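# Move skirt from hanger into basket, rehang hanger

## Task

Remove the skirt from its hanger and bring it down into the basket by lowering it, not releasing it. The task can fail if the skirt, or a third or more of it, falls into the basket from above the rim, even while one gripper still holds some of it. The entire skirt has to end up inside the basket. The hanger goes back onto the rail, and the rack must be standing upright at the end. Any cloth left hanging over the basket rim counts against the result.

## Robot and tools

ROBOT. There are two arms, left_arm and right_arm. Each has six joints and a gripper. Calibrated base positions in the scene frame: left_arm at (-0.032, +0.234, +0.016) m, right_arm at (+0.035, -0.365, +0.026) m. Both are turned only slightly about z. A camera stand is bolted to the floor behind the arms. Loose items may sometimes get a brief shove. Anything that falls off the table, or is set down off it and left there, fails the task.

FRAMES. The scene frame has its origin at table-top height, midway between the nominal bases. +x points out over the table, +z points up, and left_arm is on the +y side. These arm names do not match image left and right. Each arm's hand position, orientation, velocity and target, and its wrist camera pose, are reported in that arm's own base frame. The fixed cameras and the table use the scene frame. The fingers point along the gripper's +z axis and close along its y axis. end_effector_position is the point between the pads, about 1 cm behind the fingertips. Reported poses can be a few centimetres off, more when the arm is stretched far.

ROW FORMAT. Every command row has 14 numbers, even when only one arm moves. The first 7 are left_arm: waist, shoulder, elbow, wrist pitch, wrist yaw, wrist roll (absolute target angles in radians, matching Joint positions), then opening. The next 7 are the same for right_arm. Opening runs from -1 (closed) to +1 (fully open). Stated joint ranges in rad: waist -2.618..3.054; shoulder 0..3.142; elbow 0..3.142; wrist pitch, wrist yaw -1.571..1.571; wrist roll -2.094..2.094. Real ends can differ by up to 0.059 rad. A target more than 0.059 past a stated end, and farther out than the current angle, gets the call refused. A target beyond a real end is clipped there, and the result may then say "joint sent to its limit". On each control step a joint's target may lead its measured angle by at most 0.339 rad (waist, shoulder, elbow) or 2.2 rad (wrists). If a row would put a gripper more than 200 mm from where it is now, that arm's targets are scaled back.

TOOLS.
execute_actions: actions is a list of actions. Each action is a list of up to 15 rows, one per 1/30 s control step. A shorter list repeats its final row to fill the 15 steps. cameras is an optional list of names, ["all"] or []. An empty actions list returns every image plus the full state, including the items other results may omit.
move: target is a single row or a list of up to 15 rows of absolute joint angles. All joints move together, so hands travel along curves, and nothing is avoided on the way. speed is in rad/s (0.01 to 12.57, default 0.5) for the joint with the farthest to go; give one number, or one per target. blend (rad) rounds off intermediate targets; 0 means stop at each one. opening_speed (0.2 or more, in opening units per second) ramps the fingers. grip_force is the per-pad force limit in N, 10 to 50, as one number or one per arm. It stays in effect once set, and low values make closing slow. blocking=false returns after about 0.5 s while the move continues; a new move then takes over from the running one. Finger changes in later targets take effect only once everything has stopped at that target. The result adds a "move:" line such as done, off_target, moving, held or fault, plus limits=held if steps were withheld.
wait: seconds 0 to 10; the arms keep their last command and any running move continues.
stop: brakes a running move to rest. Fast moves need more room to stop.
zoom_image: camera (one of cam_head_left, cam_head_right, cam_high, cam_low, cam_left_wrist, cam_right_wrist) and region [x0, y0, x1, y1] in image pixels, no more than 504 wide or high. Only cameras in the newest images can be zoomed.
finished_scene: scene = the current scene number. It ends the scene and cannot be undone.

RESULTS. Joint positions and Joint velocities list each arm's six joints (rad, rad/s), then the finger gap (m; 0.094 when fully open). "within noise" means the arm is still. Joint targets shows what the joints are being driven toward now. Tool commands shows the present opening commands. grip_measured uses the opening scale and reads slightly wide when empty. Joint torques (N m) include gravity and carry offsets; joints 1 to 3 wrap at ±28. Step readings list joint angles at sampled steps. "joint command not followed" means the clearance check altered some steps. Motor temperatures: MOTOR HOT appears at 75 °C. At 90 °C that arm folds and stays idle, and at 100 °C it goes limp. Holding loads, staying stretched out or pushing against something heats motors.

GRIPPING. Below the touch reading, pad force rises about 1 N per 0.001 of opening, then jumps to the force limit. Pads deliver about 50 to 64 N each. To release, command an opening well above grip_measured. To keep a gripper unchanged, resend its current command, because 0 is a real command. To hold a joint still, resend its Joint targets value.

AVOID. Contact or squeezing between the two arms (closing on the other gripper counts). Hard hits on the rack, table or other heavy things. Fast contacts, and targets driven deep past a contact. Dropping the skirt or releasing it while it moves. Knocking the rack over. Anything leaving the table.

CAMERAS. There are six 672x504 images, in this order: cam_head_left, cam_head_right, cam_high, cam_low, cam_left_wrist, cam_right_wrist. Calibrations use OpenCV conventions and are only roughly accurate. Wrist images can trail the arm's motion.

Each tool is called after ">>>" as name([rows], argument=value, ...), one row to a line, values as JSON.

## Session

>>> execute_actions(actions=[])

Scene clock: 0.00 s.
left_arm: end_effector_position=(+0.1985, -0.2608, +0.4843) grip_measured=-0.842 end_effector_quat_wxyz=(+0.514, +0.320, +0.768, -0.208) | right_arm: end_effector_position=(+0.3838, +0.0010, +0.4071) grip_measured=+1.000 end_effector_quat_wxyz=(+0.707, +0.000, +0.707, +0.000)
Joint positions: left_arm=[-1.068 1.327 2.05 -1.134 -0.265 -0.103 0.007] | right_arm=[0 1.047 1.047 0 0 0 0.094]
Joint velocities: within noise
Joint torques (N m): no reading
Motor temperatures (°C): left_arm=[27 30 33 32 24 27 24] | right_arm=[27 28 33 31 24 25 25]
Heat: left arm: 33 °C; right arm: 33 °C.
Joint targets: left_arm=[-1.068 1.320 2.059 -1.098 -0.268 -0.104] | right_arm=[0.000 1.040 1.057 0.002 0.000 0.000]
Tool commands: left_gripper/opening=-1.0 right_gripper/opening=+1.0

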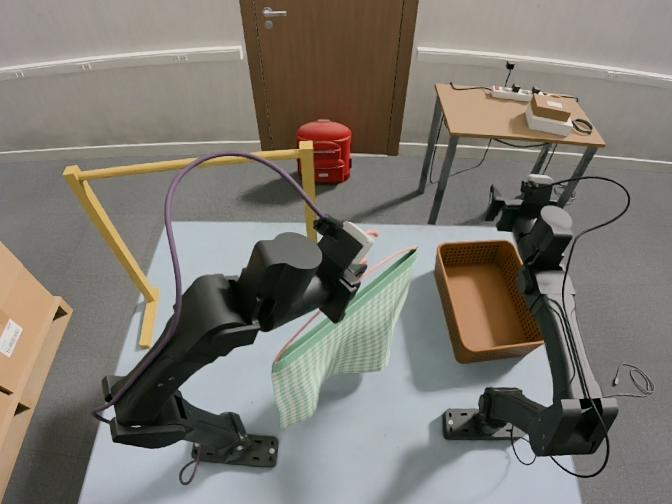

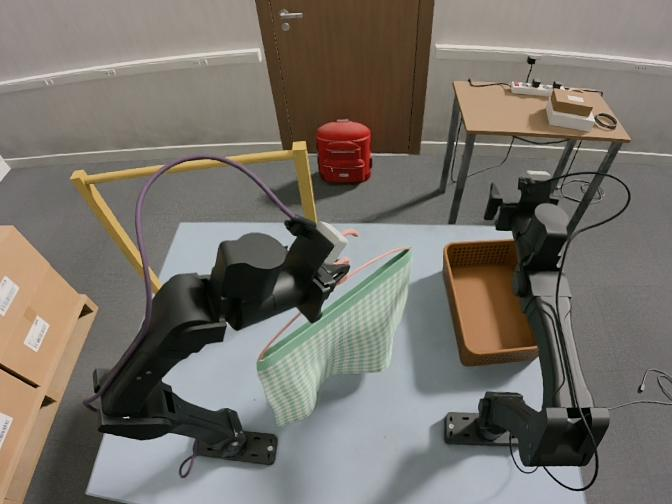

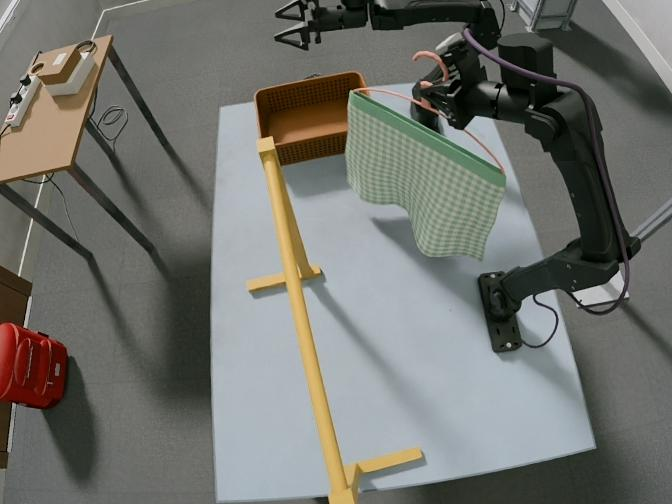

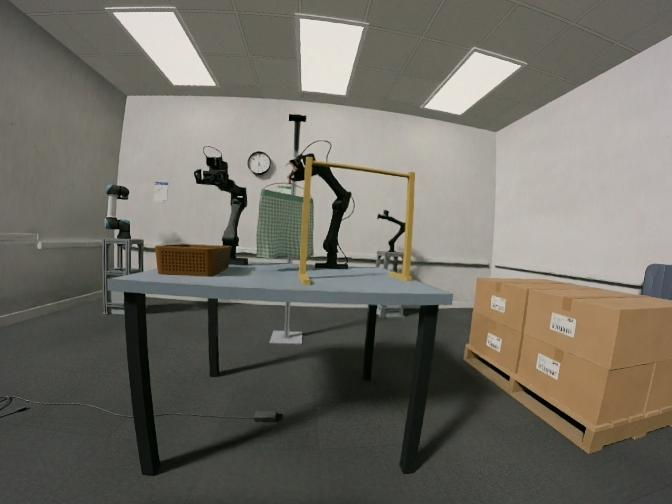

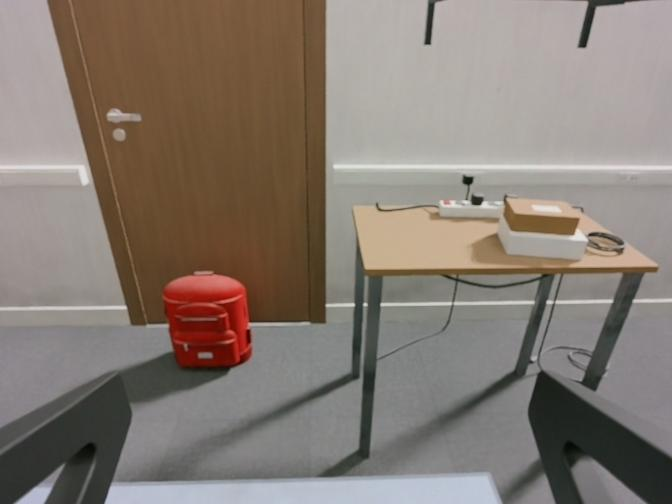

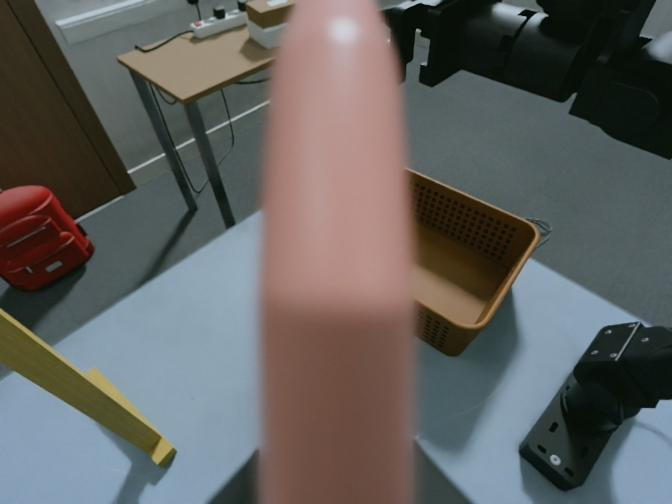

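>>> zoom_image(camera="cam_head_left", region=[250, 200, 430, 440])

>>> zoom_image(camera="cam_high", region=[330, 30, 530, 270])

>>> zoom_image(camera="cam_low", region=[140, 130, 440, 290])

>>> zoom_image(camera="cam_head_right", region=[430, 200, 600, 400])

Scaled by 2.100.

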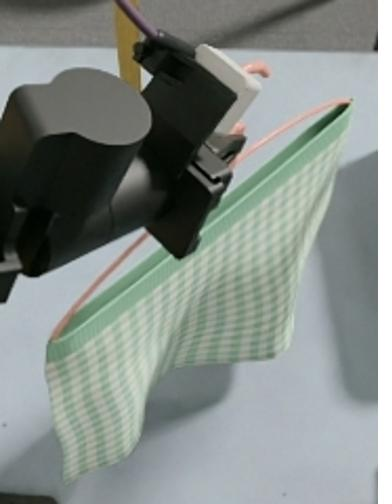

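Scaled by 2.100.

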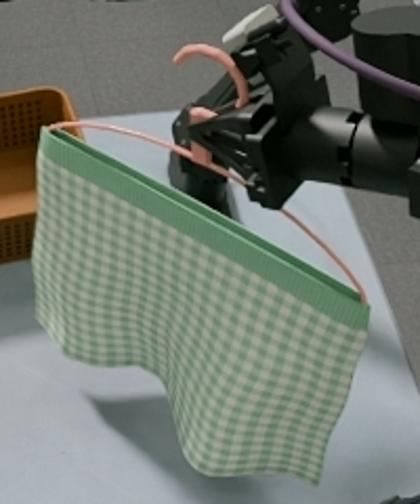

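Scaled by 1.680.

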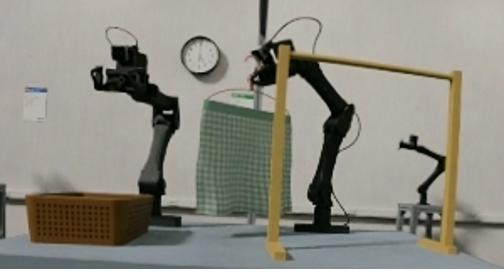

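Scaled by 2.520.

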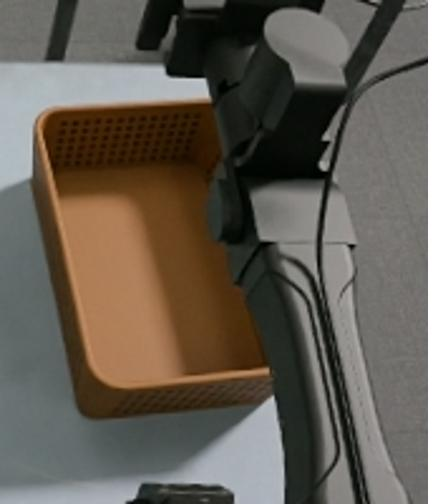

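>>> move(target=[-0.245, 1.735, 2.367, -1.082, 1.25, 0.43, -1, -0.40, 1.0, 1.0, -0.45, -1.45, -0.4, 1], speed=0.6, cameras=["all"])

Scene clock: 67.37 s.
left_arm: end_effector_position=(+0.2950, -0.2476, +0.5011) grip_measured=-0.842 end_effector_quat_wxyz=(+0.457, +0.505, +0.576, -0.453) | right_arm: end_effector_position=(+0.2647, +0.0852, +0.3625) grip_measured=+1.000 end_effector_quat_wxyz=(+0.585, -0.352, +0.636, +0.359)
Joint positions: left_arm=[-0.247 1.729 2.327 -1.112 1.211 0.426 0.007] | right_arm=[-0.391 1.017 1.014 -0.434 -1.435 -0.388 0.094]
Joint torques (N m): left_arm=[0.31 -6.16 9.26 1.85 0.6 0] | right_arm=[-0.83 -3.71 5.44 0.97 -0.39 -0.17]
Motor temperatures (°C): left_arm=[27 30 36 40 24 27 26] | right_arm=[27 27 36 35 24 25 25]
Heat: left arm: 40 °C; right arm: 36 °C.
Joint targets: left_arm=[-0.245 1.735 2.367 -1.082 1.250 0.430] | right_arm=[-0.400 1.000 1.000 -0.450 -1.450 -0.400]
move: off_target (left_arm); left_arm: the elbow is farthest, 0.040 rad from its target
camera_calibration:
cam_left_wrist: T_world_to_cam=[[-0.995244, -0.0765913, 0.0601975, 0.24549], [-0.0935642, 0.579489, -0.809591, 0.61231], [0.0271239, -0.811373, -0.583899, 0.16972], [0, 0, 0, 1]] pos_world=[0.297009, -0.198318, 0.580042]
cam_right_wrist: T_world_to_cam=[[0.874265, -0.484424, -0.0315338, -0.180287], [-0.260381, -0.413116, -0.872661, 0.456098], [0.409711, 0.771147, -0.487308, 0.0942426], [0, 0, 0, 1]] pos_world=[0.237766, 0.028411, 0.438259]

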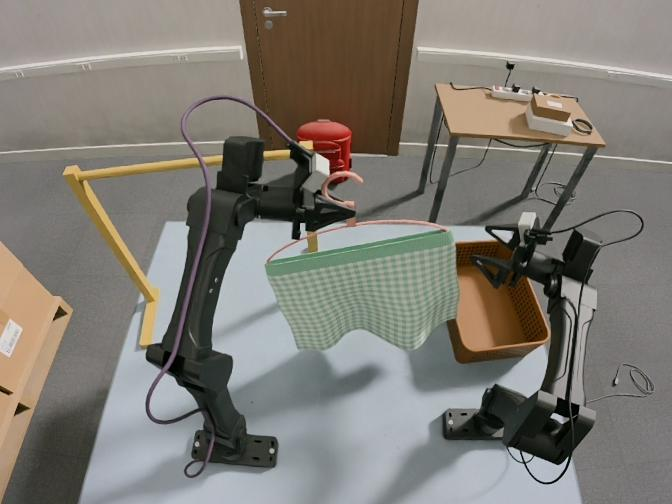

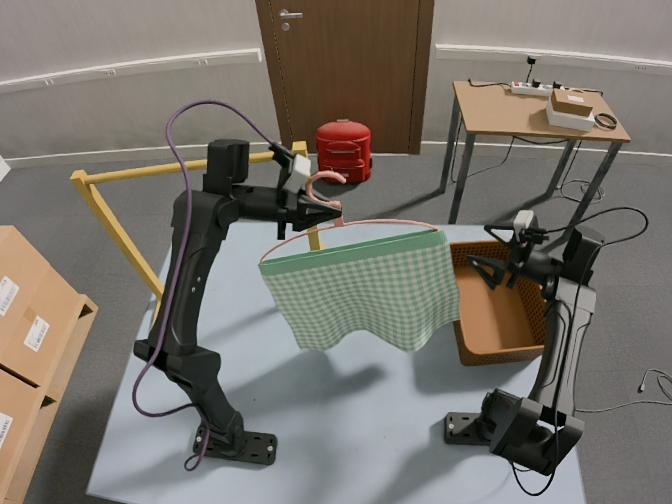

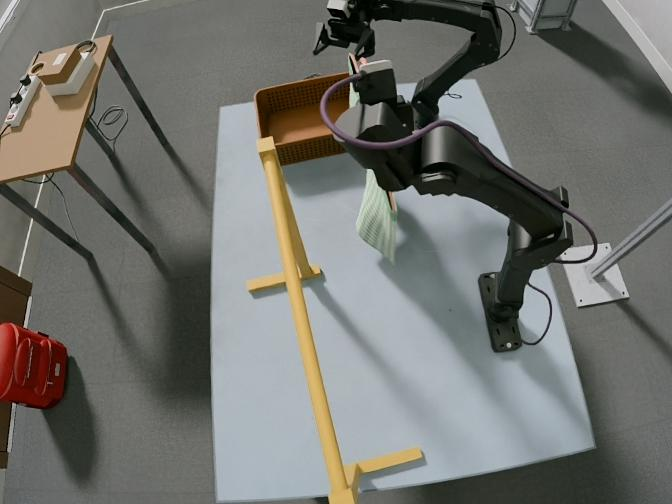

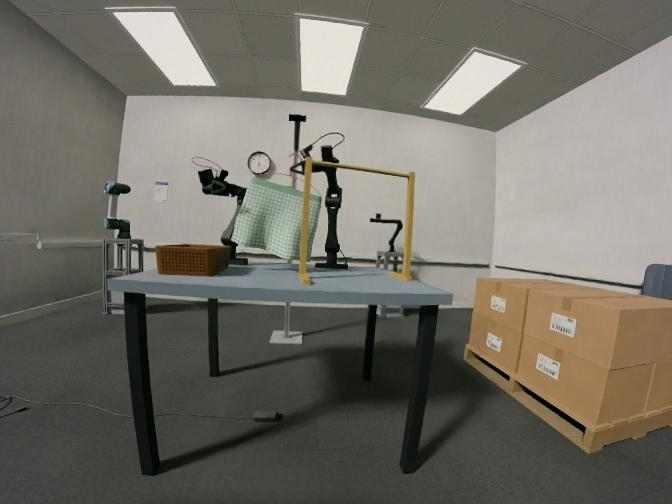

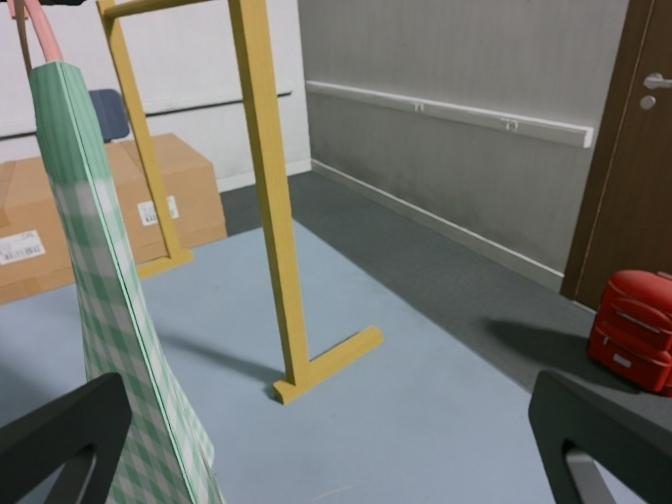

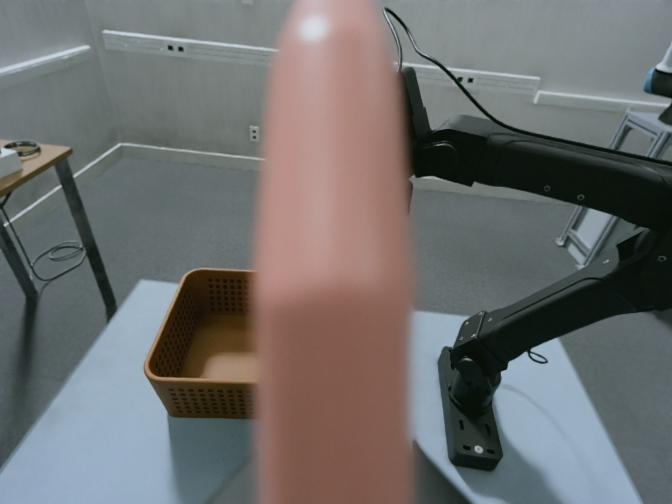

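>>> zoom_image(camera="cam_left_wrist", region=[0, 0, 240, 240])

>>> zoom_image(camera="cam_head_left", region=[255, 150, 555, 375])

Scaled by 2.100.

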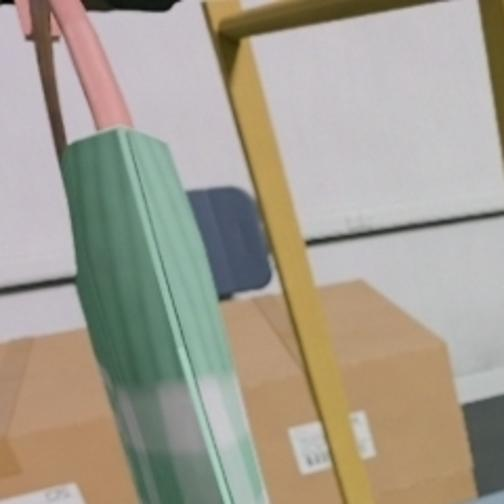

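Scaled by 1.680.

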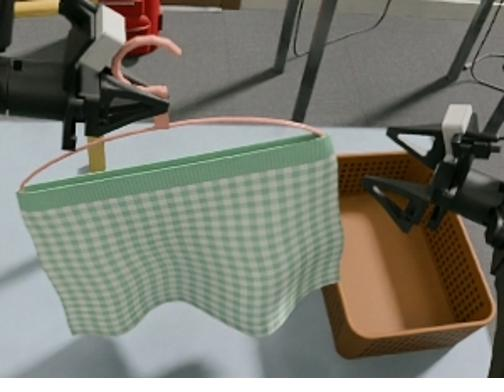

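>>> move(target=[-0.245, 1.735, 2.367, -1.082, 1.25, 0.43, -1, 0.195, 1.09, 1.183, -0.442, -1.2, -0.33, 1], speed=0.4, cameras=["all"])

>>> zoom_image(camera="cam_head_left", region=[400, 190, 520, 280])

>>> zoom_image(camera="cam_low", region=[190, 130, 350, 290])

>>> zoom_image(camera="cam_high", region=[300, 20, 450, 170])

Scene clock: 79.03 s.
left_arm: end_effector_position=(+0.2950, -0.2476, +0.5012) grip_measured=-0.842 end_effector_quat_wxyz=(+0.457, +0.506, +0.575, -0.452) | right_arm: end_effector_position=(+0.2271, +0.2152, +0.3798) grip_measured=+1.000 end_effector_quat_wxyz=(+0.502, -0.486, +0.573, +0.428)
Joint positions: left_arm=[-0.247 1.729 2.327 -1.112 1.211 0.427 0.007] | right_arm=[0.188 1.083 1.151 -0.435 -1.2 -0.341 0.094]
Joint torques (N m): left_arm=[0.27 -6.13 9.31 1.85 0.6 0] | right_arm=[0.38 -2.07 9.83 1.27 -0.26 0.11]
Heat: left arm: 39 °C; right arm: 36 °C.
Joint targets: left_arm=[-0.245 1.735 2.367 -1.082 1.250 0.430] | right_arm=[0.195 1.090 1.183 -0.442 -1.200 -0.330]
move: off_target (left_arm); left_arm: the elbow is farthest, 0.040 rad from its target
camera_calibration:
cam_left_wrist: T_world_to_cam=[[-0.99534, -0.0761035, 0.05921, 0.246098], [-0.0924698, 0.579323, -0.809836, 0.612029], [0.0273296, -0.811537, -0.583661, 0.169573], [0, 0, 0, 1]] pos_world=[0.296911, -0.198219, 0.580044]
cam_right_wrist: T_world_to_cam=[[0.988855, -0.148582, 0.00946129, -0.197779], [-0.0739477, -0.54531, -0.834966, 0.486883], [0.129221, 0.824961, -0.55022, 0.0938161], [0, 0, 0, 1]] pos_world=[0.219456, 0.158721, 0.460021]

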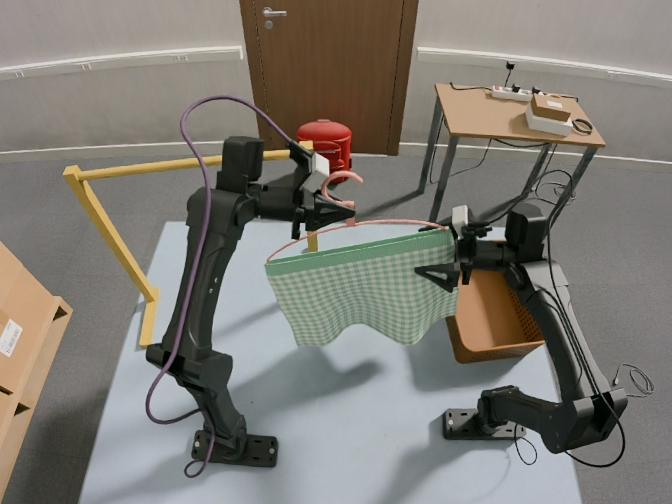

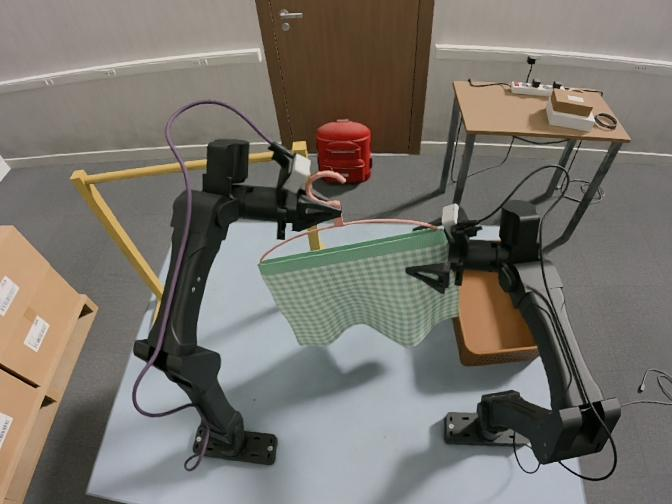

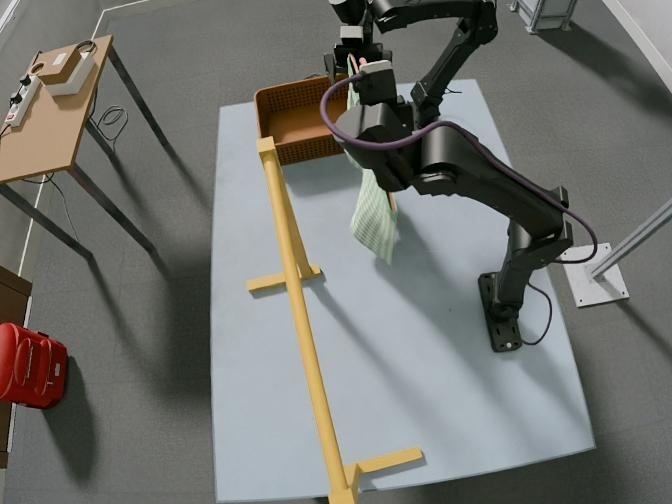

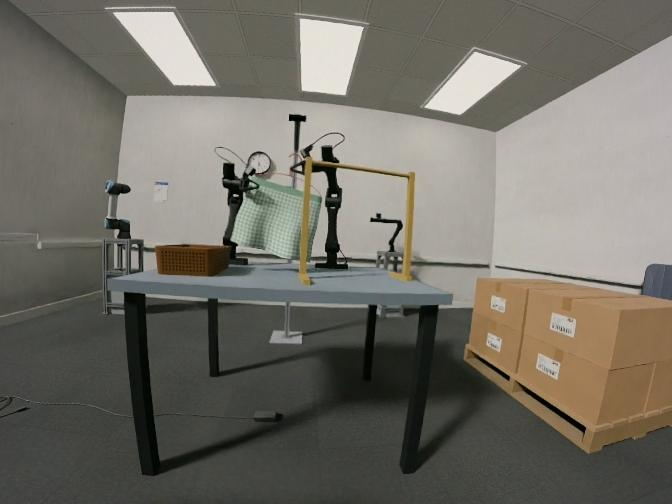

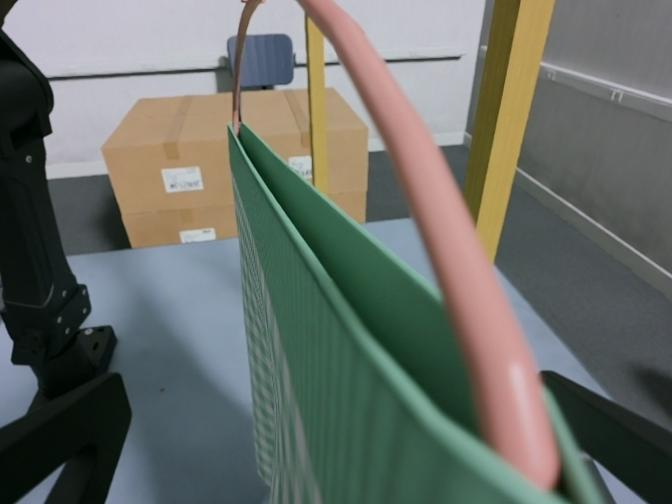

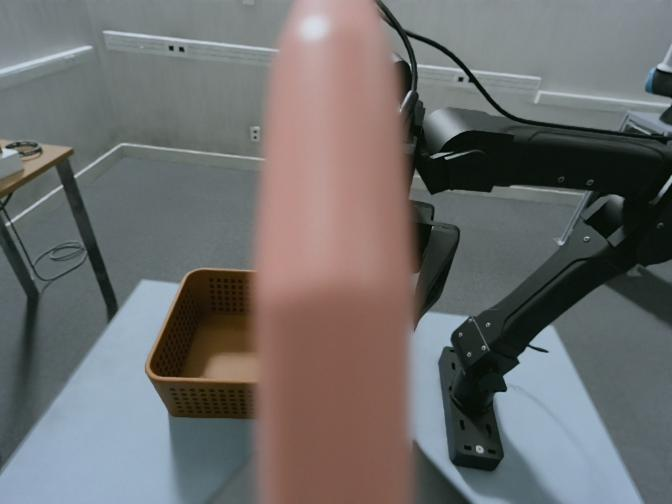

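Scaled by 4.200.

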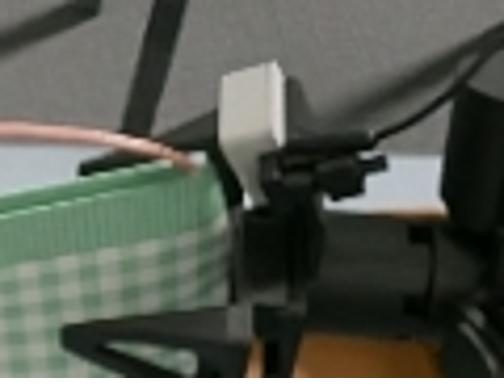

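Scaled by 3.150.

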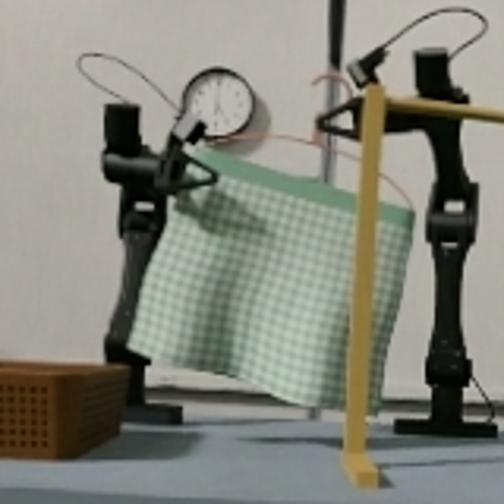

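Scaled by 3.360.

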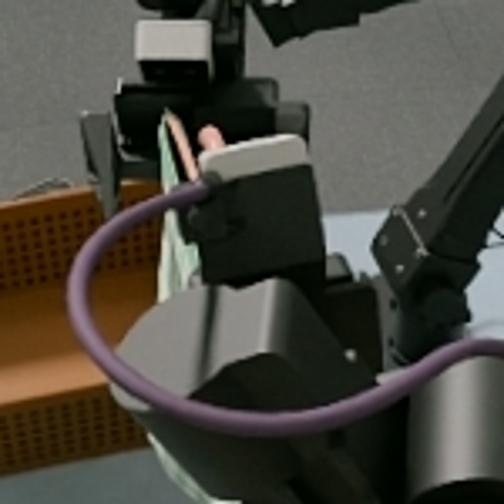

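>>> move(target=[-0.245, 1.735, 2.367, -1.082, 1.25, 0.43, -1, 0.195, 1.09, 1.183, -0.442, -1.2, -0.33, -1], opening_speed=1.0, cameras=["cam_head_left", "cam_left_wrist", "cam_low"])

>>> zoom_image(camera="cam_head_left", region=[255, 190, 495, 370])

Scene clock: 83.23 s.
left_arm: end_effector_position=(+0.2908, -0.2480, +0.5056) grip_measured=-0.842 end_effector_quat_wxyz=(+0.465, +0.520, +0.555, -0.453) | right_arm: end_effector_position=(+0.2170, +0.2169, +0.3823) grip_measured=-0.906 end_effector_quat_wxyz=(+0.485, -0.487, +0.565, +0.457)
Joint positions: left_arm=[-0.246 1.729 2.33 -1.103 1.24 0.458 0.007] | right_arm=[0.188 1.083 1.151 -0.444 -1.258 -0.314 0.004]
Joint torques (N m): left_arm=[0.17 -6.09 8.94 1.75 0.32 -0.38] | right_arm=[0.66 -2 9.43 1.29 0.39 -0.23]
Heat: left arm: 39 °C; right arm: 36 °C.
Joint targets: left_arm=[-0.245 1.735 2.367 -1.082 1.250 0.430] | right_arm=[0.195 1.090 1.183 -0.442 -1.200 -0.330]
move: off_target (left_arm, right_arm); left_arm: the elbow is farthest, 0.037 rad from its target; right_arm: the wrist yaw is farthest, 0.058 rad from its target
camera_calibration:
cam_left_wrist: T_world_to_cam=[[-0.998726, -0.046233, 0.0202394, 0.269735], [-0.0429865, 0.569132, -0.821122, 0.604306], [0.0264441, -0.820945, -0.570394, 0.163182], [0, 0, 0, 1]] pos_world=[0.291053, -0.197496, 0.583827]
Images, in order (width x height): cam_head_left 672x504, cam_low 672x504, cam_left_wrist 672x504.

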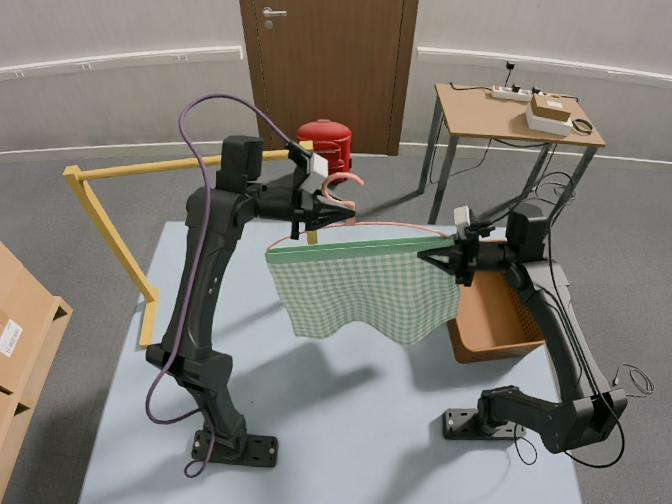

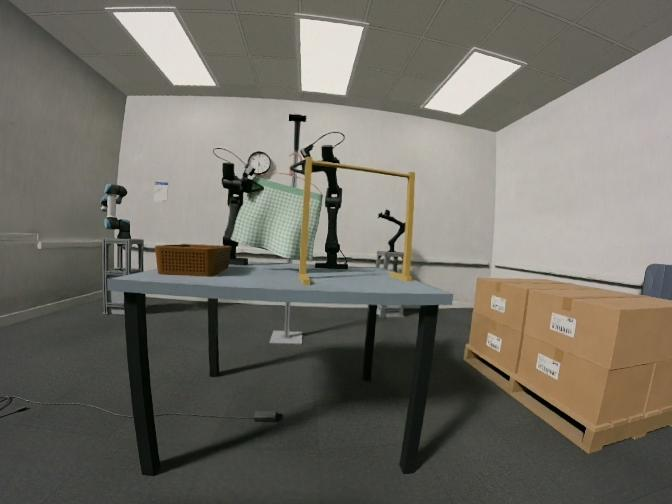

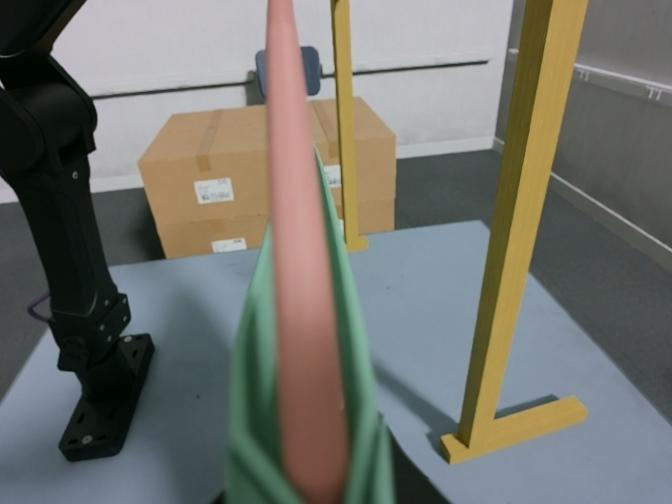

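Scaled by 2.100.

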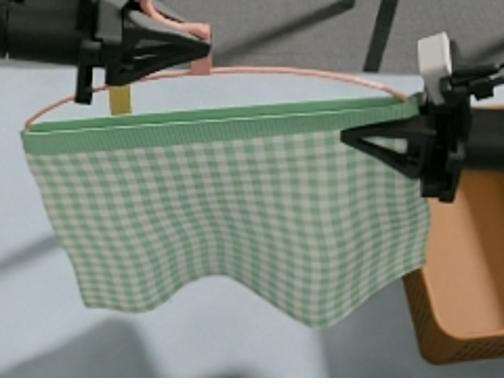

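>>> move(target=[-0.245, 1.735, 2.367, -1.082, 1.25, 0.43, -1, 0.186, 1.046, 0.945, -0.224, -1.24, -0.33, -1], speed=0.25, cameras=["cam_head_left", "cam_left_wrist", "cam_low"])

>>> zoom_image(camera="cam_head_left", region=[255, 190, 495, 370])

Scene clock: 87.33 s.
left_arm: end_effector_position=(+0.2935, -0.2496, +0.4932) grip_measured=-0.842 end_effector_quat_wxyz=(+0.447, +0.513, +0.574, -0.456) | right_arm: end_effector_position=(+0.2125, +0.2190, +0.3582) grip_measured=-0.917 end_effector_quat_wxyz=(+0.501, -0.507, +0.526, +0.463)
Joint positions: left_arm=[-0.252 1.742 2.33 -1.16 1.22 0.477 0.007] | right_arm=[0.188 1.053 0.979 -0.2 -1.315 -0.287 0.004]
Joint torques (N m): left_arm=[0.79 -7.3 8.99 2.3 0.54 -0.62] | right_arm=[-0.08 -3.26 3.9 1.06 0.59 -0.48]
Heat: left arm: 40 °C; right arm: 35 °C.
Joint targets: left_arm=[-0.245 1.735 2.367 -1.082 1.250 0.430] | right_arm=[0.186 1.046 0.945 -0.224 -1.240 -0.330]
move: off_target (left_arm, right_arm); left_arm: the wrist pitch is farthest, 0.078 rad from its target; right_arm: the wrist yaw is farthest, 0.075 rad from its target
camera_calibration:
cam_left_wrist: T_world_to_cam=[[-0.996307, -0.0551089, 0.0658439, 0.247162], [-0.0857029, 0.591497, -0.801739, 0.60371], [0.00523655, -0.804422, -0.594036, 0.176708], [0, 0, 0, 1]] pos_world=[0.297064, -0.201324, 0.572715]
Images, in order (width x height): cam_head_left 672x504, cam_low 672x504, cam_left_wrist 672x504.

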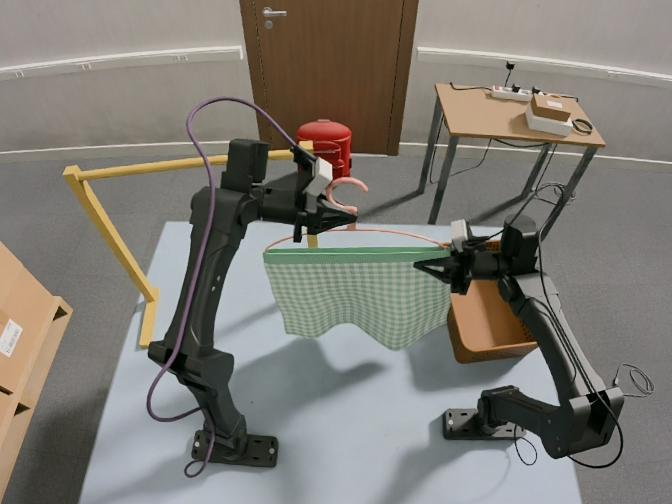

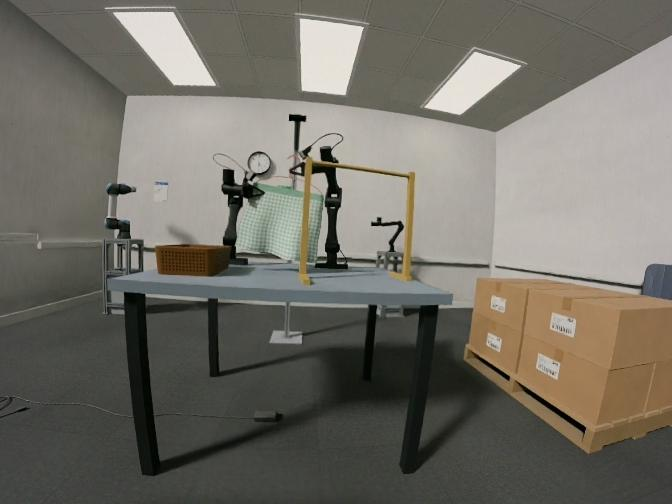

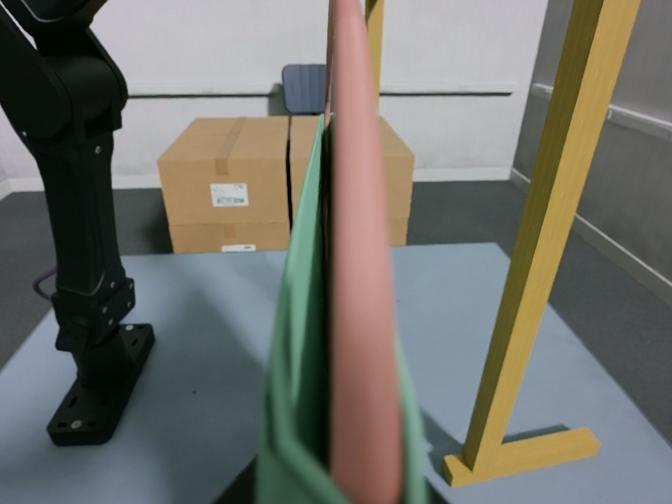

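Scaled by 2.100.

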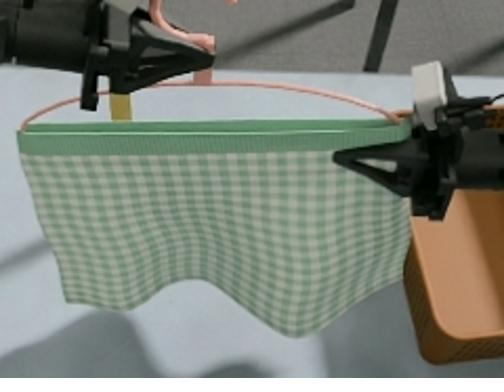

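>>> move([
  [-0.245, 1.735, 2.367, -1.082, 1.25, 0.43, -1, 0.04, 0.933, 0.953, -0.296, -1.28, -0.284, -1],
  [-0.245, 1.735, 2.367, -1.082, 1.25, 0.43, -1, 0.04, 0.902, 0.75, -0.127, -1.28, -0.284, -1],
], speed=0.2, blend=[0.05, 0], cameras=["cam_head_left", "cam_left_wrist", "cam_low"])

>>> zoom_image(camera="cam_head_left", region=[255, 190, 495, 370])

Scene clock: 95.63 s.
left_arm: end_effector_position=(+0.2886, -0.2693, +0.4806) grip_measured=-0.838 end_effector_quat_wxyz=(+0.422, +0.527, +0.568, -0.470) | right_arm: end_effector_position=(+0.1963, +0.1965, +0.3436) grip_measured=-0.920 end_effector_quat_wxyz=(+0.532, -0.493, +0.523, +0.447)
Joint positions: left_arm=[-0.311 1.772 2.33 -1.178 1.215 0.497 0.008] | right_arm=[0.094 0.905 0.804 -0.062 -1.357 -0.216 0.004]
Joint torques (N m): left_arm=[6.48 -10.36 9.1 2.45 0.63 -0.85] | right_arm=[-4.21 -1.61 2.26 0.61 0.69 -0.75]
Heat: left arm: 40 °C; right arm: 34 °C.
Joint targets: left_arm=[-0.245 1.735 2.367 -1.082 1.250 0.430] | right_arm=[0.040 0.902 0.750 -0.127 -1.280 -0.284]
move: off_target (left_arm, right_arm); left_arm: the wrist pitch is farthest, 0.096 rad from its target; right_arm: the wrist yaw is farthest, 0.077 rad from its target
camera_calibration:
cam_left_wrist: T_world_to_cam=[[-0.995868, 0.00164059, 0.0908028, 0.245143], [-0.0710106, 0.609232, -0.789806, 0.599691], [-0.0566157, -0.79299, -0.606598, 0.18031], [0, 0, 0, 1]] pos_world=[0.296923, -0.222769, 0.560756]
Images, in order (width x height): cam_head_left 672x504, cam_low 672x504, cam_left_wrist 672x504.

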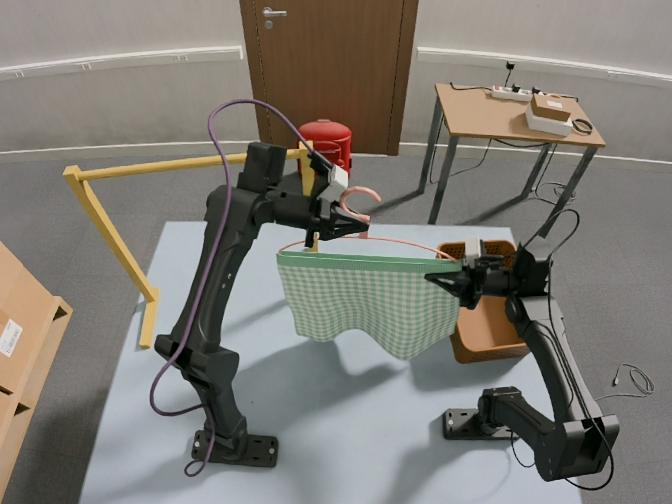

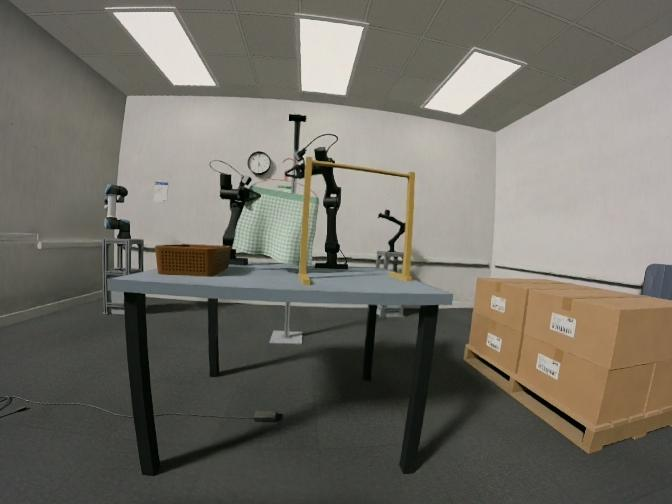

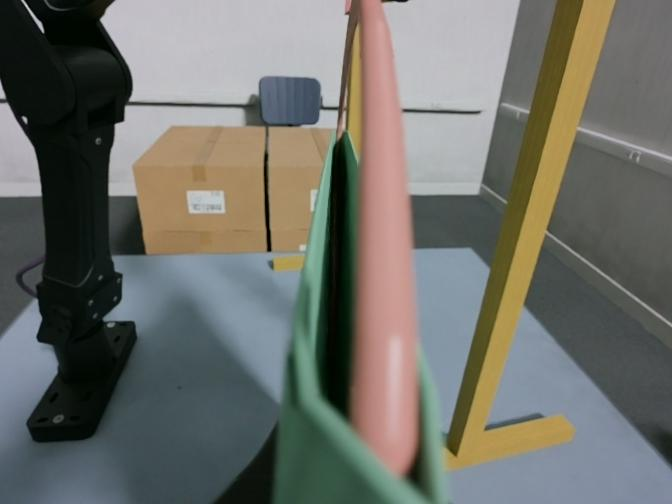

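Scaled by 2.100.

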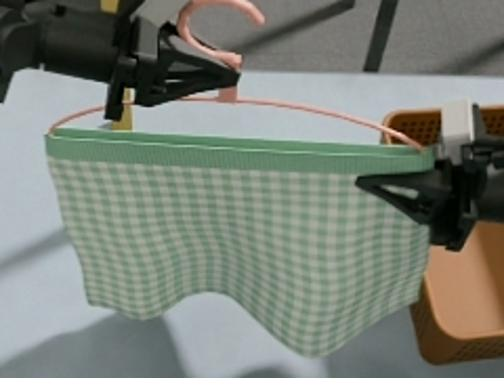

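>>> move(target=[-0.203, 1.595, 2.19, -0.761, 1.25, 0.19, -1, 0.07, 0.888, 0.71, -0.1, -1.28, -0.284, -1], speed=0.15, cameras=["cam_head_left", "cam_left_wrist", "cam_low"])

>>> zoom_image(camera="cam_head_left", region=[255, 190, 495, 370])

Scene clock: 107.47 s.
left_arm: end_effector_position=(+0.3002, -0.2723, +0.4789) grip_measured=-0.819 end_effector_quat_wxyz=(+0.418, +0.490, +0.580, -0.498) | right_arm: end_effector_position=(+0.1978, +0.1955, +0.3394) grip_measured=-0.920 end_effector_quat_wxyz=(+0.540, -0.490, +0.525, +0.440)
Joint positions: left_arm=[-0.307 1.71 2.152 -0.92 1.23 0.283 0.008] | right_arm=[0.091 0.891 0.772 -0.016 -1.341 -0.198 0.004]
Joint torques (N m): left_arm=[10.14 -17.11 9.77 3.16 0.41 -1.15] | right_arm=[-1.81 -1.47 1.48 0.41 0.51 -0.88]
Heat: left arm: 43 °C; right arm: 33 °C.
Joint targets: left_arm=[-0.203 1.595 2.190 -0.761 1.250 0.190] | right_arm=[0.070 0.888 0.710 -0.100 -1.280 -0.284]
move: off_target (left_arm, right_arm); left_arm: the wrist pitch is farthest, 0.159 rad from its target; right_arm: the wrist roll is farthest, 0.086 rad from its target
camera_calibration:
cam_left_wrist: T_world_to_cam=[[-0.985357, -0.0210878, 0.169195, 0.210085], [-0.151176, 0.566953, -0.809759, 0.62307], [-0.0788493, -0.82348, -0.561839, 0.154562], [0, 0, 0, 1]] pos_world=[0.313389, -0.221542, 0.55583]
Images, in order (width x height): cam_head_left 672x504, cam_low 672x504, cam_left_wrist 672x504.

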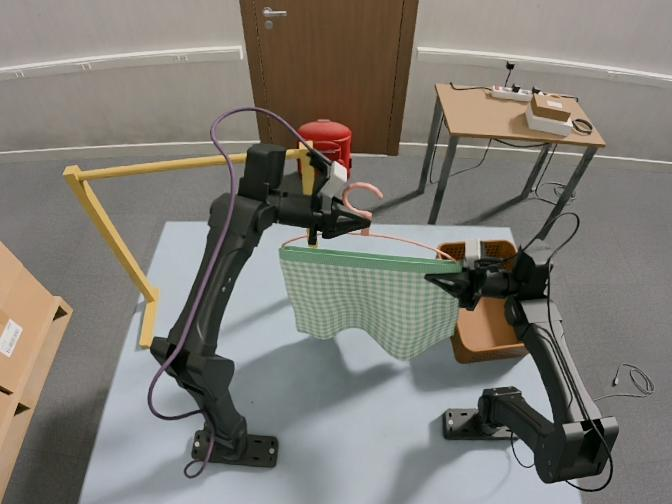

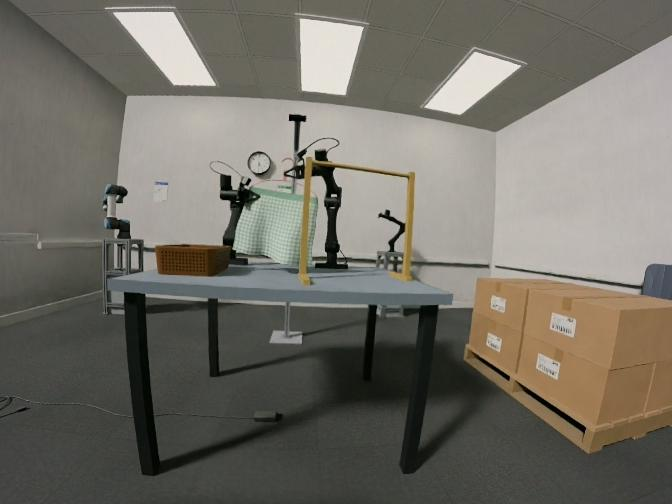

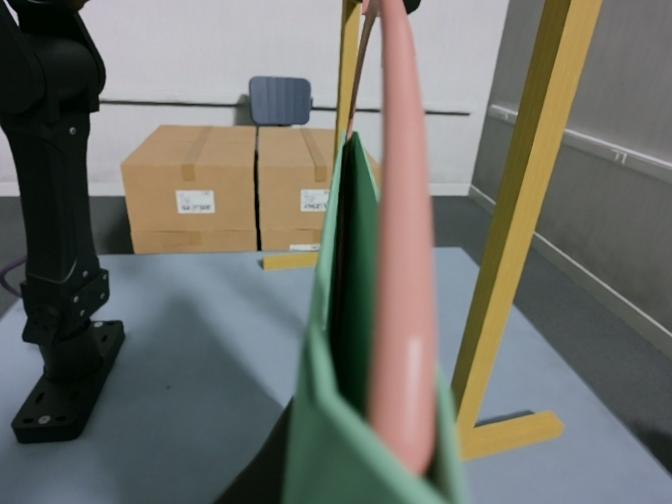

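Scaled by 2.100.

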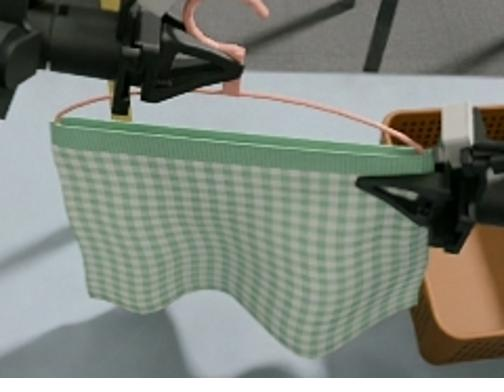

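>>> move([
  [-0.29, 1.70, 2.19, -0.91, 1.23, 0.28, -1, 0.10, 0.90, 0.81, -0.02, -1.33, -0.2, -1],
  [-0.29, 1.70, 2.19, -0.91, 1.23, 0.28, -1, 0.10, 0.90, 0.81, -0.02, -1.33, -0.2, 0],
], speed=0.3, opening_speed=1.0, cameras=["cam_head_left", "cam_left_wrist", "cam_low"])

>>> zoom_image(camera="cam_head_left", region=[375, 210, 495, 300])

>>> zoom_image(camera="cam_low", region=[220, 150, 340, 270])

Scene clock: 113.20 s.
left_arm: end_effector_position=(+0.3035, -0.2692, +0.4760) grip_measured=-0.842 end_effector_quat_wxyz=(+0.417, +0.484, +0.590, -0.494) | right_arm: end_effector_position=(+0.2007, +0.1965, +0.3441) grip_measured=-0.002 end_effector_quat_wxyz=(+0.542, -0.488, +0.526, +0.437)
Joint positions: left_arm=[-0.298 1.71 2.152 -0.937 1.219 0.287 0.007] | right_arm=[0.098 0.899 0.789 -0.012 -1.327 -0.188 0.047]
Joint torques (N m): left_arm=[0.8 -7.9 9.77 1.82 0.32 -0.12] | right_arm=[0.28 -1.29 8.83 1.19 -0.1 -0.17]
Heat: left arm: 44 °C; right arm: 34 °C.
Joint targets: left_arm=[-0.290 1.700 2.190 -0.910 1.230 0.280] | right_arm=[0.100 0.900 0.810 -0.020 -1.330 -0.200]
move: off_target (left_arm); target 2's new numbers were sent with right_arm's wrist roll 0.049 rad from that target; left_arm: the elbow is farthest, 0.038 rad from its target
camera_calibration:
cam_left_wrist: T_world_to_cam=[[-0.98279, -0.0413344, 0.180042, 0.202474], [-0.170997, 0.572281, -0.802031, 0.623228], [-0.0698833, -0.819015, -0.5695, 0.157869], [0, 0, 0, 1]] pos_world=[0.316592, -0.218996, 0.553301]
Images, in order (width x height): cam_head_left 672x504, cam_low 672x504, cam_left_wrist 672x504.

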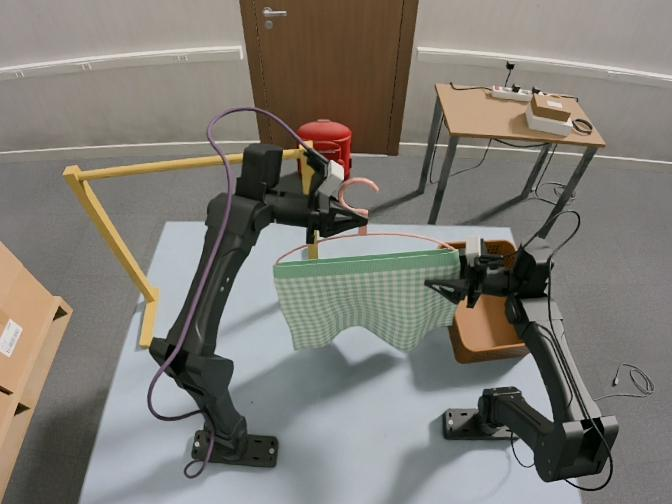

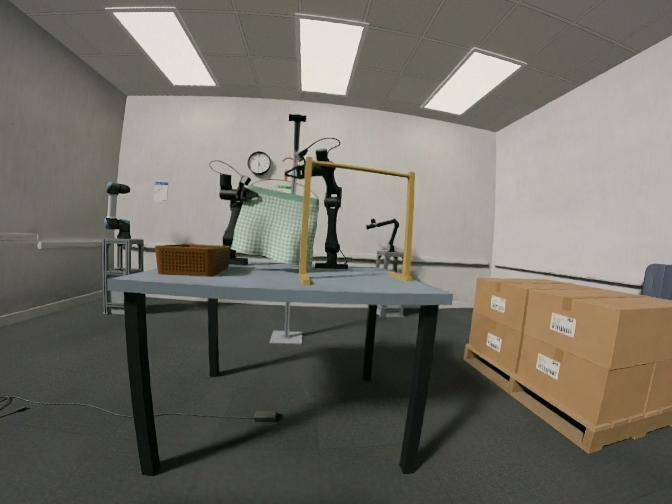

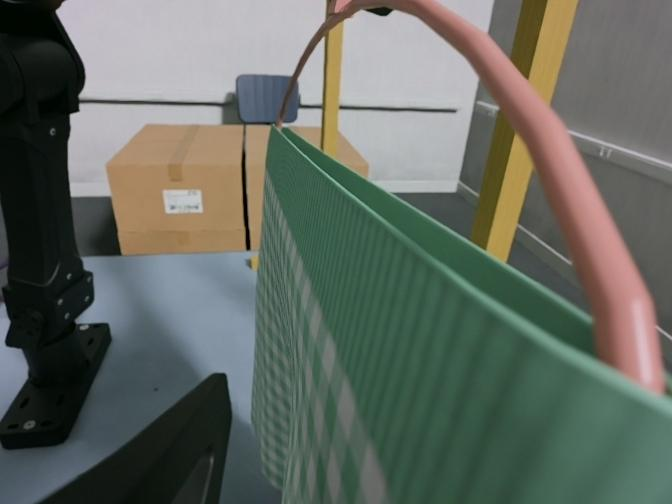

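Scaled by 4.200.

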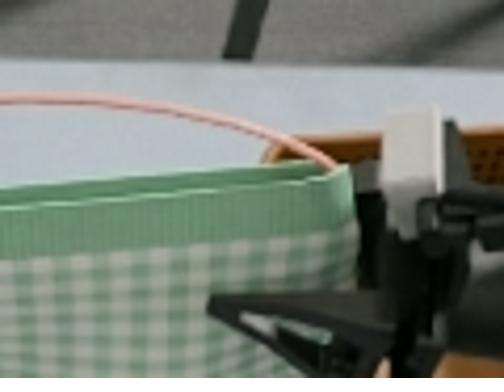

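Scaled by 4.200.

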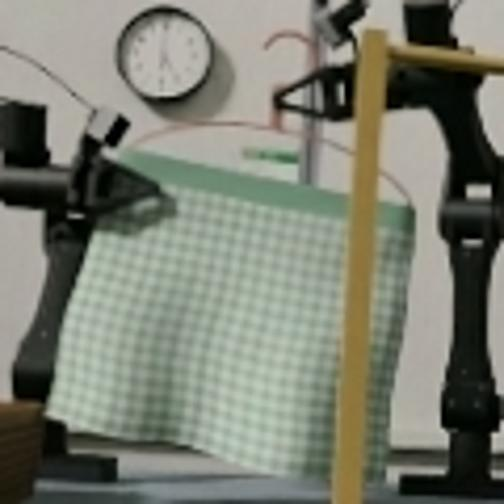

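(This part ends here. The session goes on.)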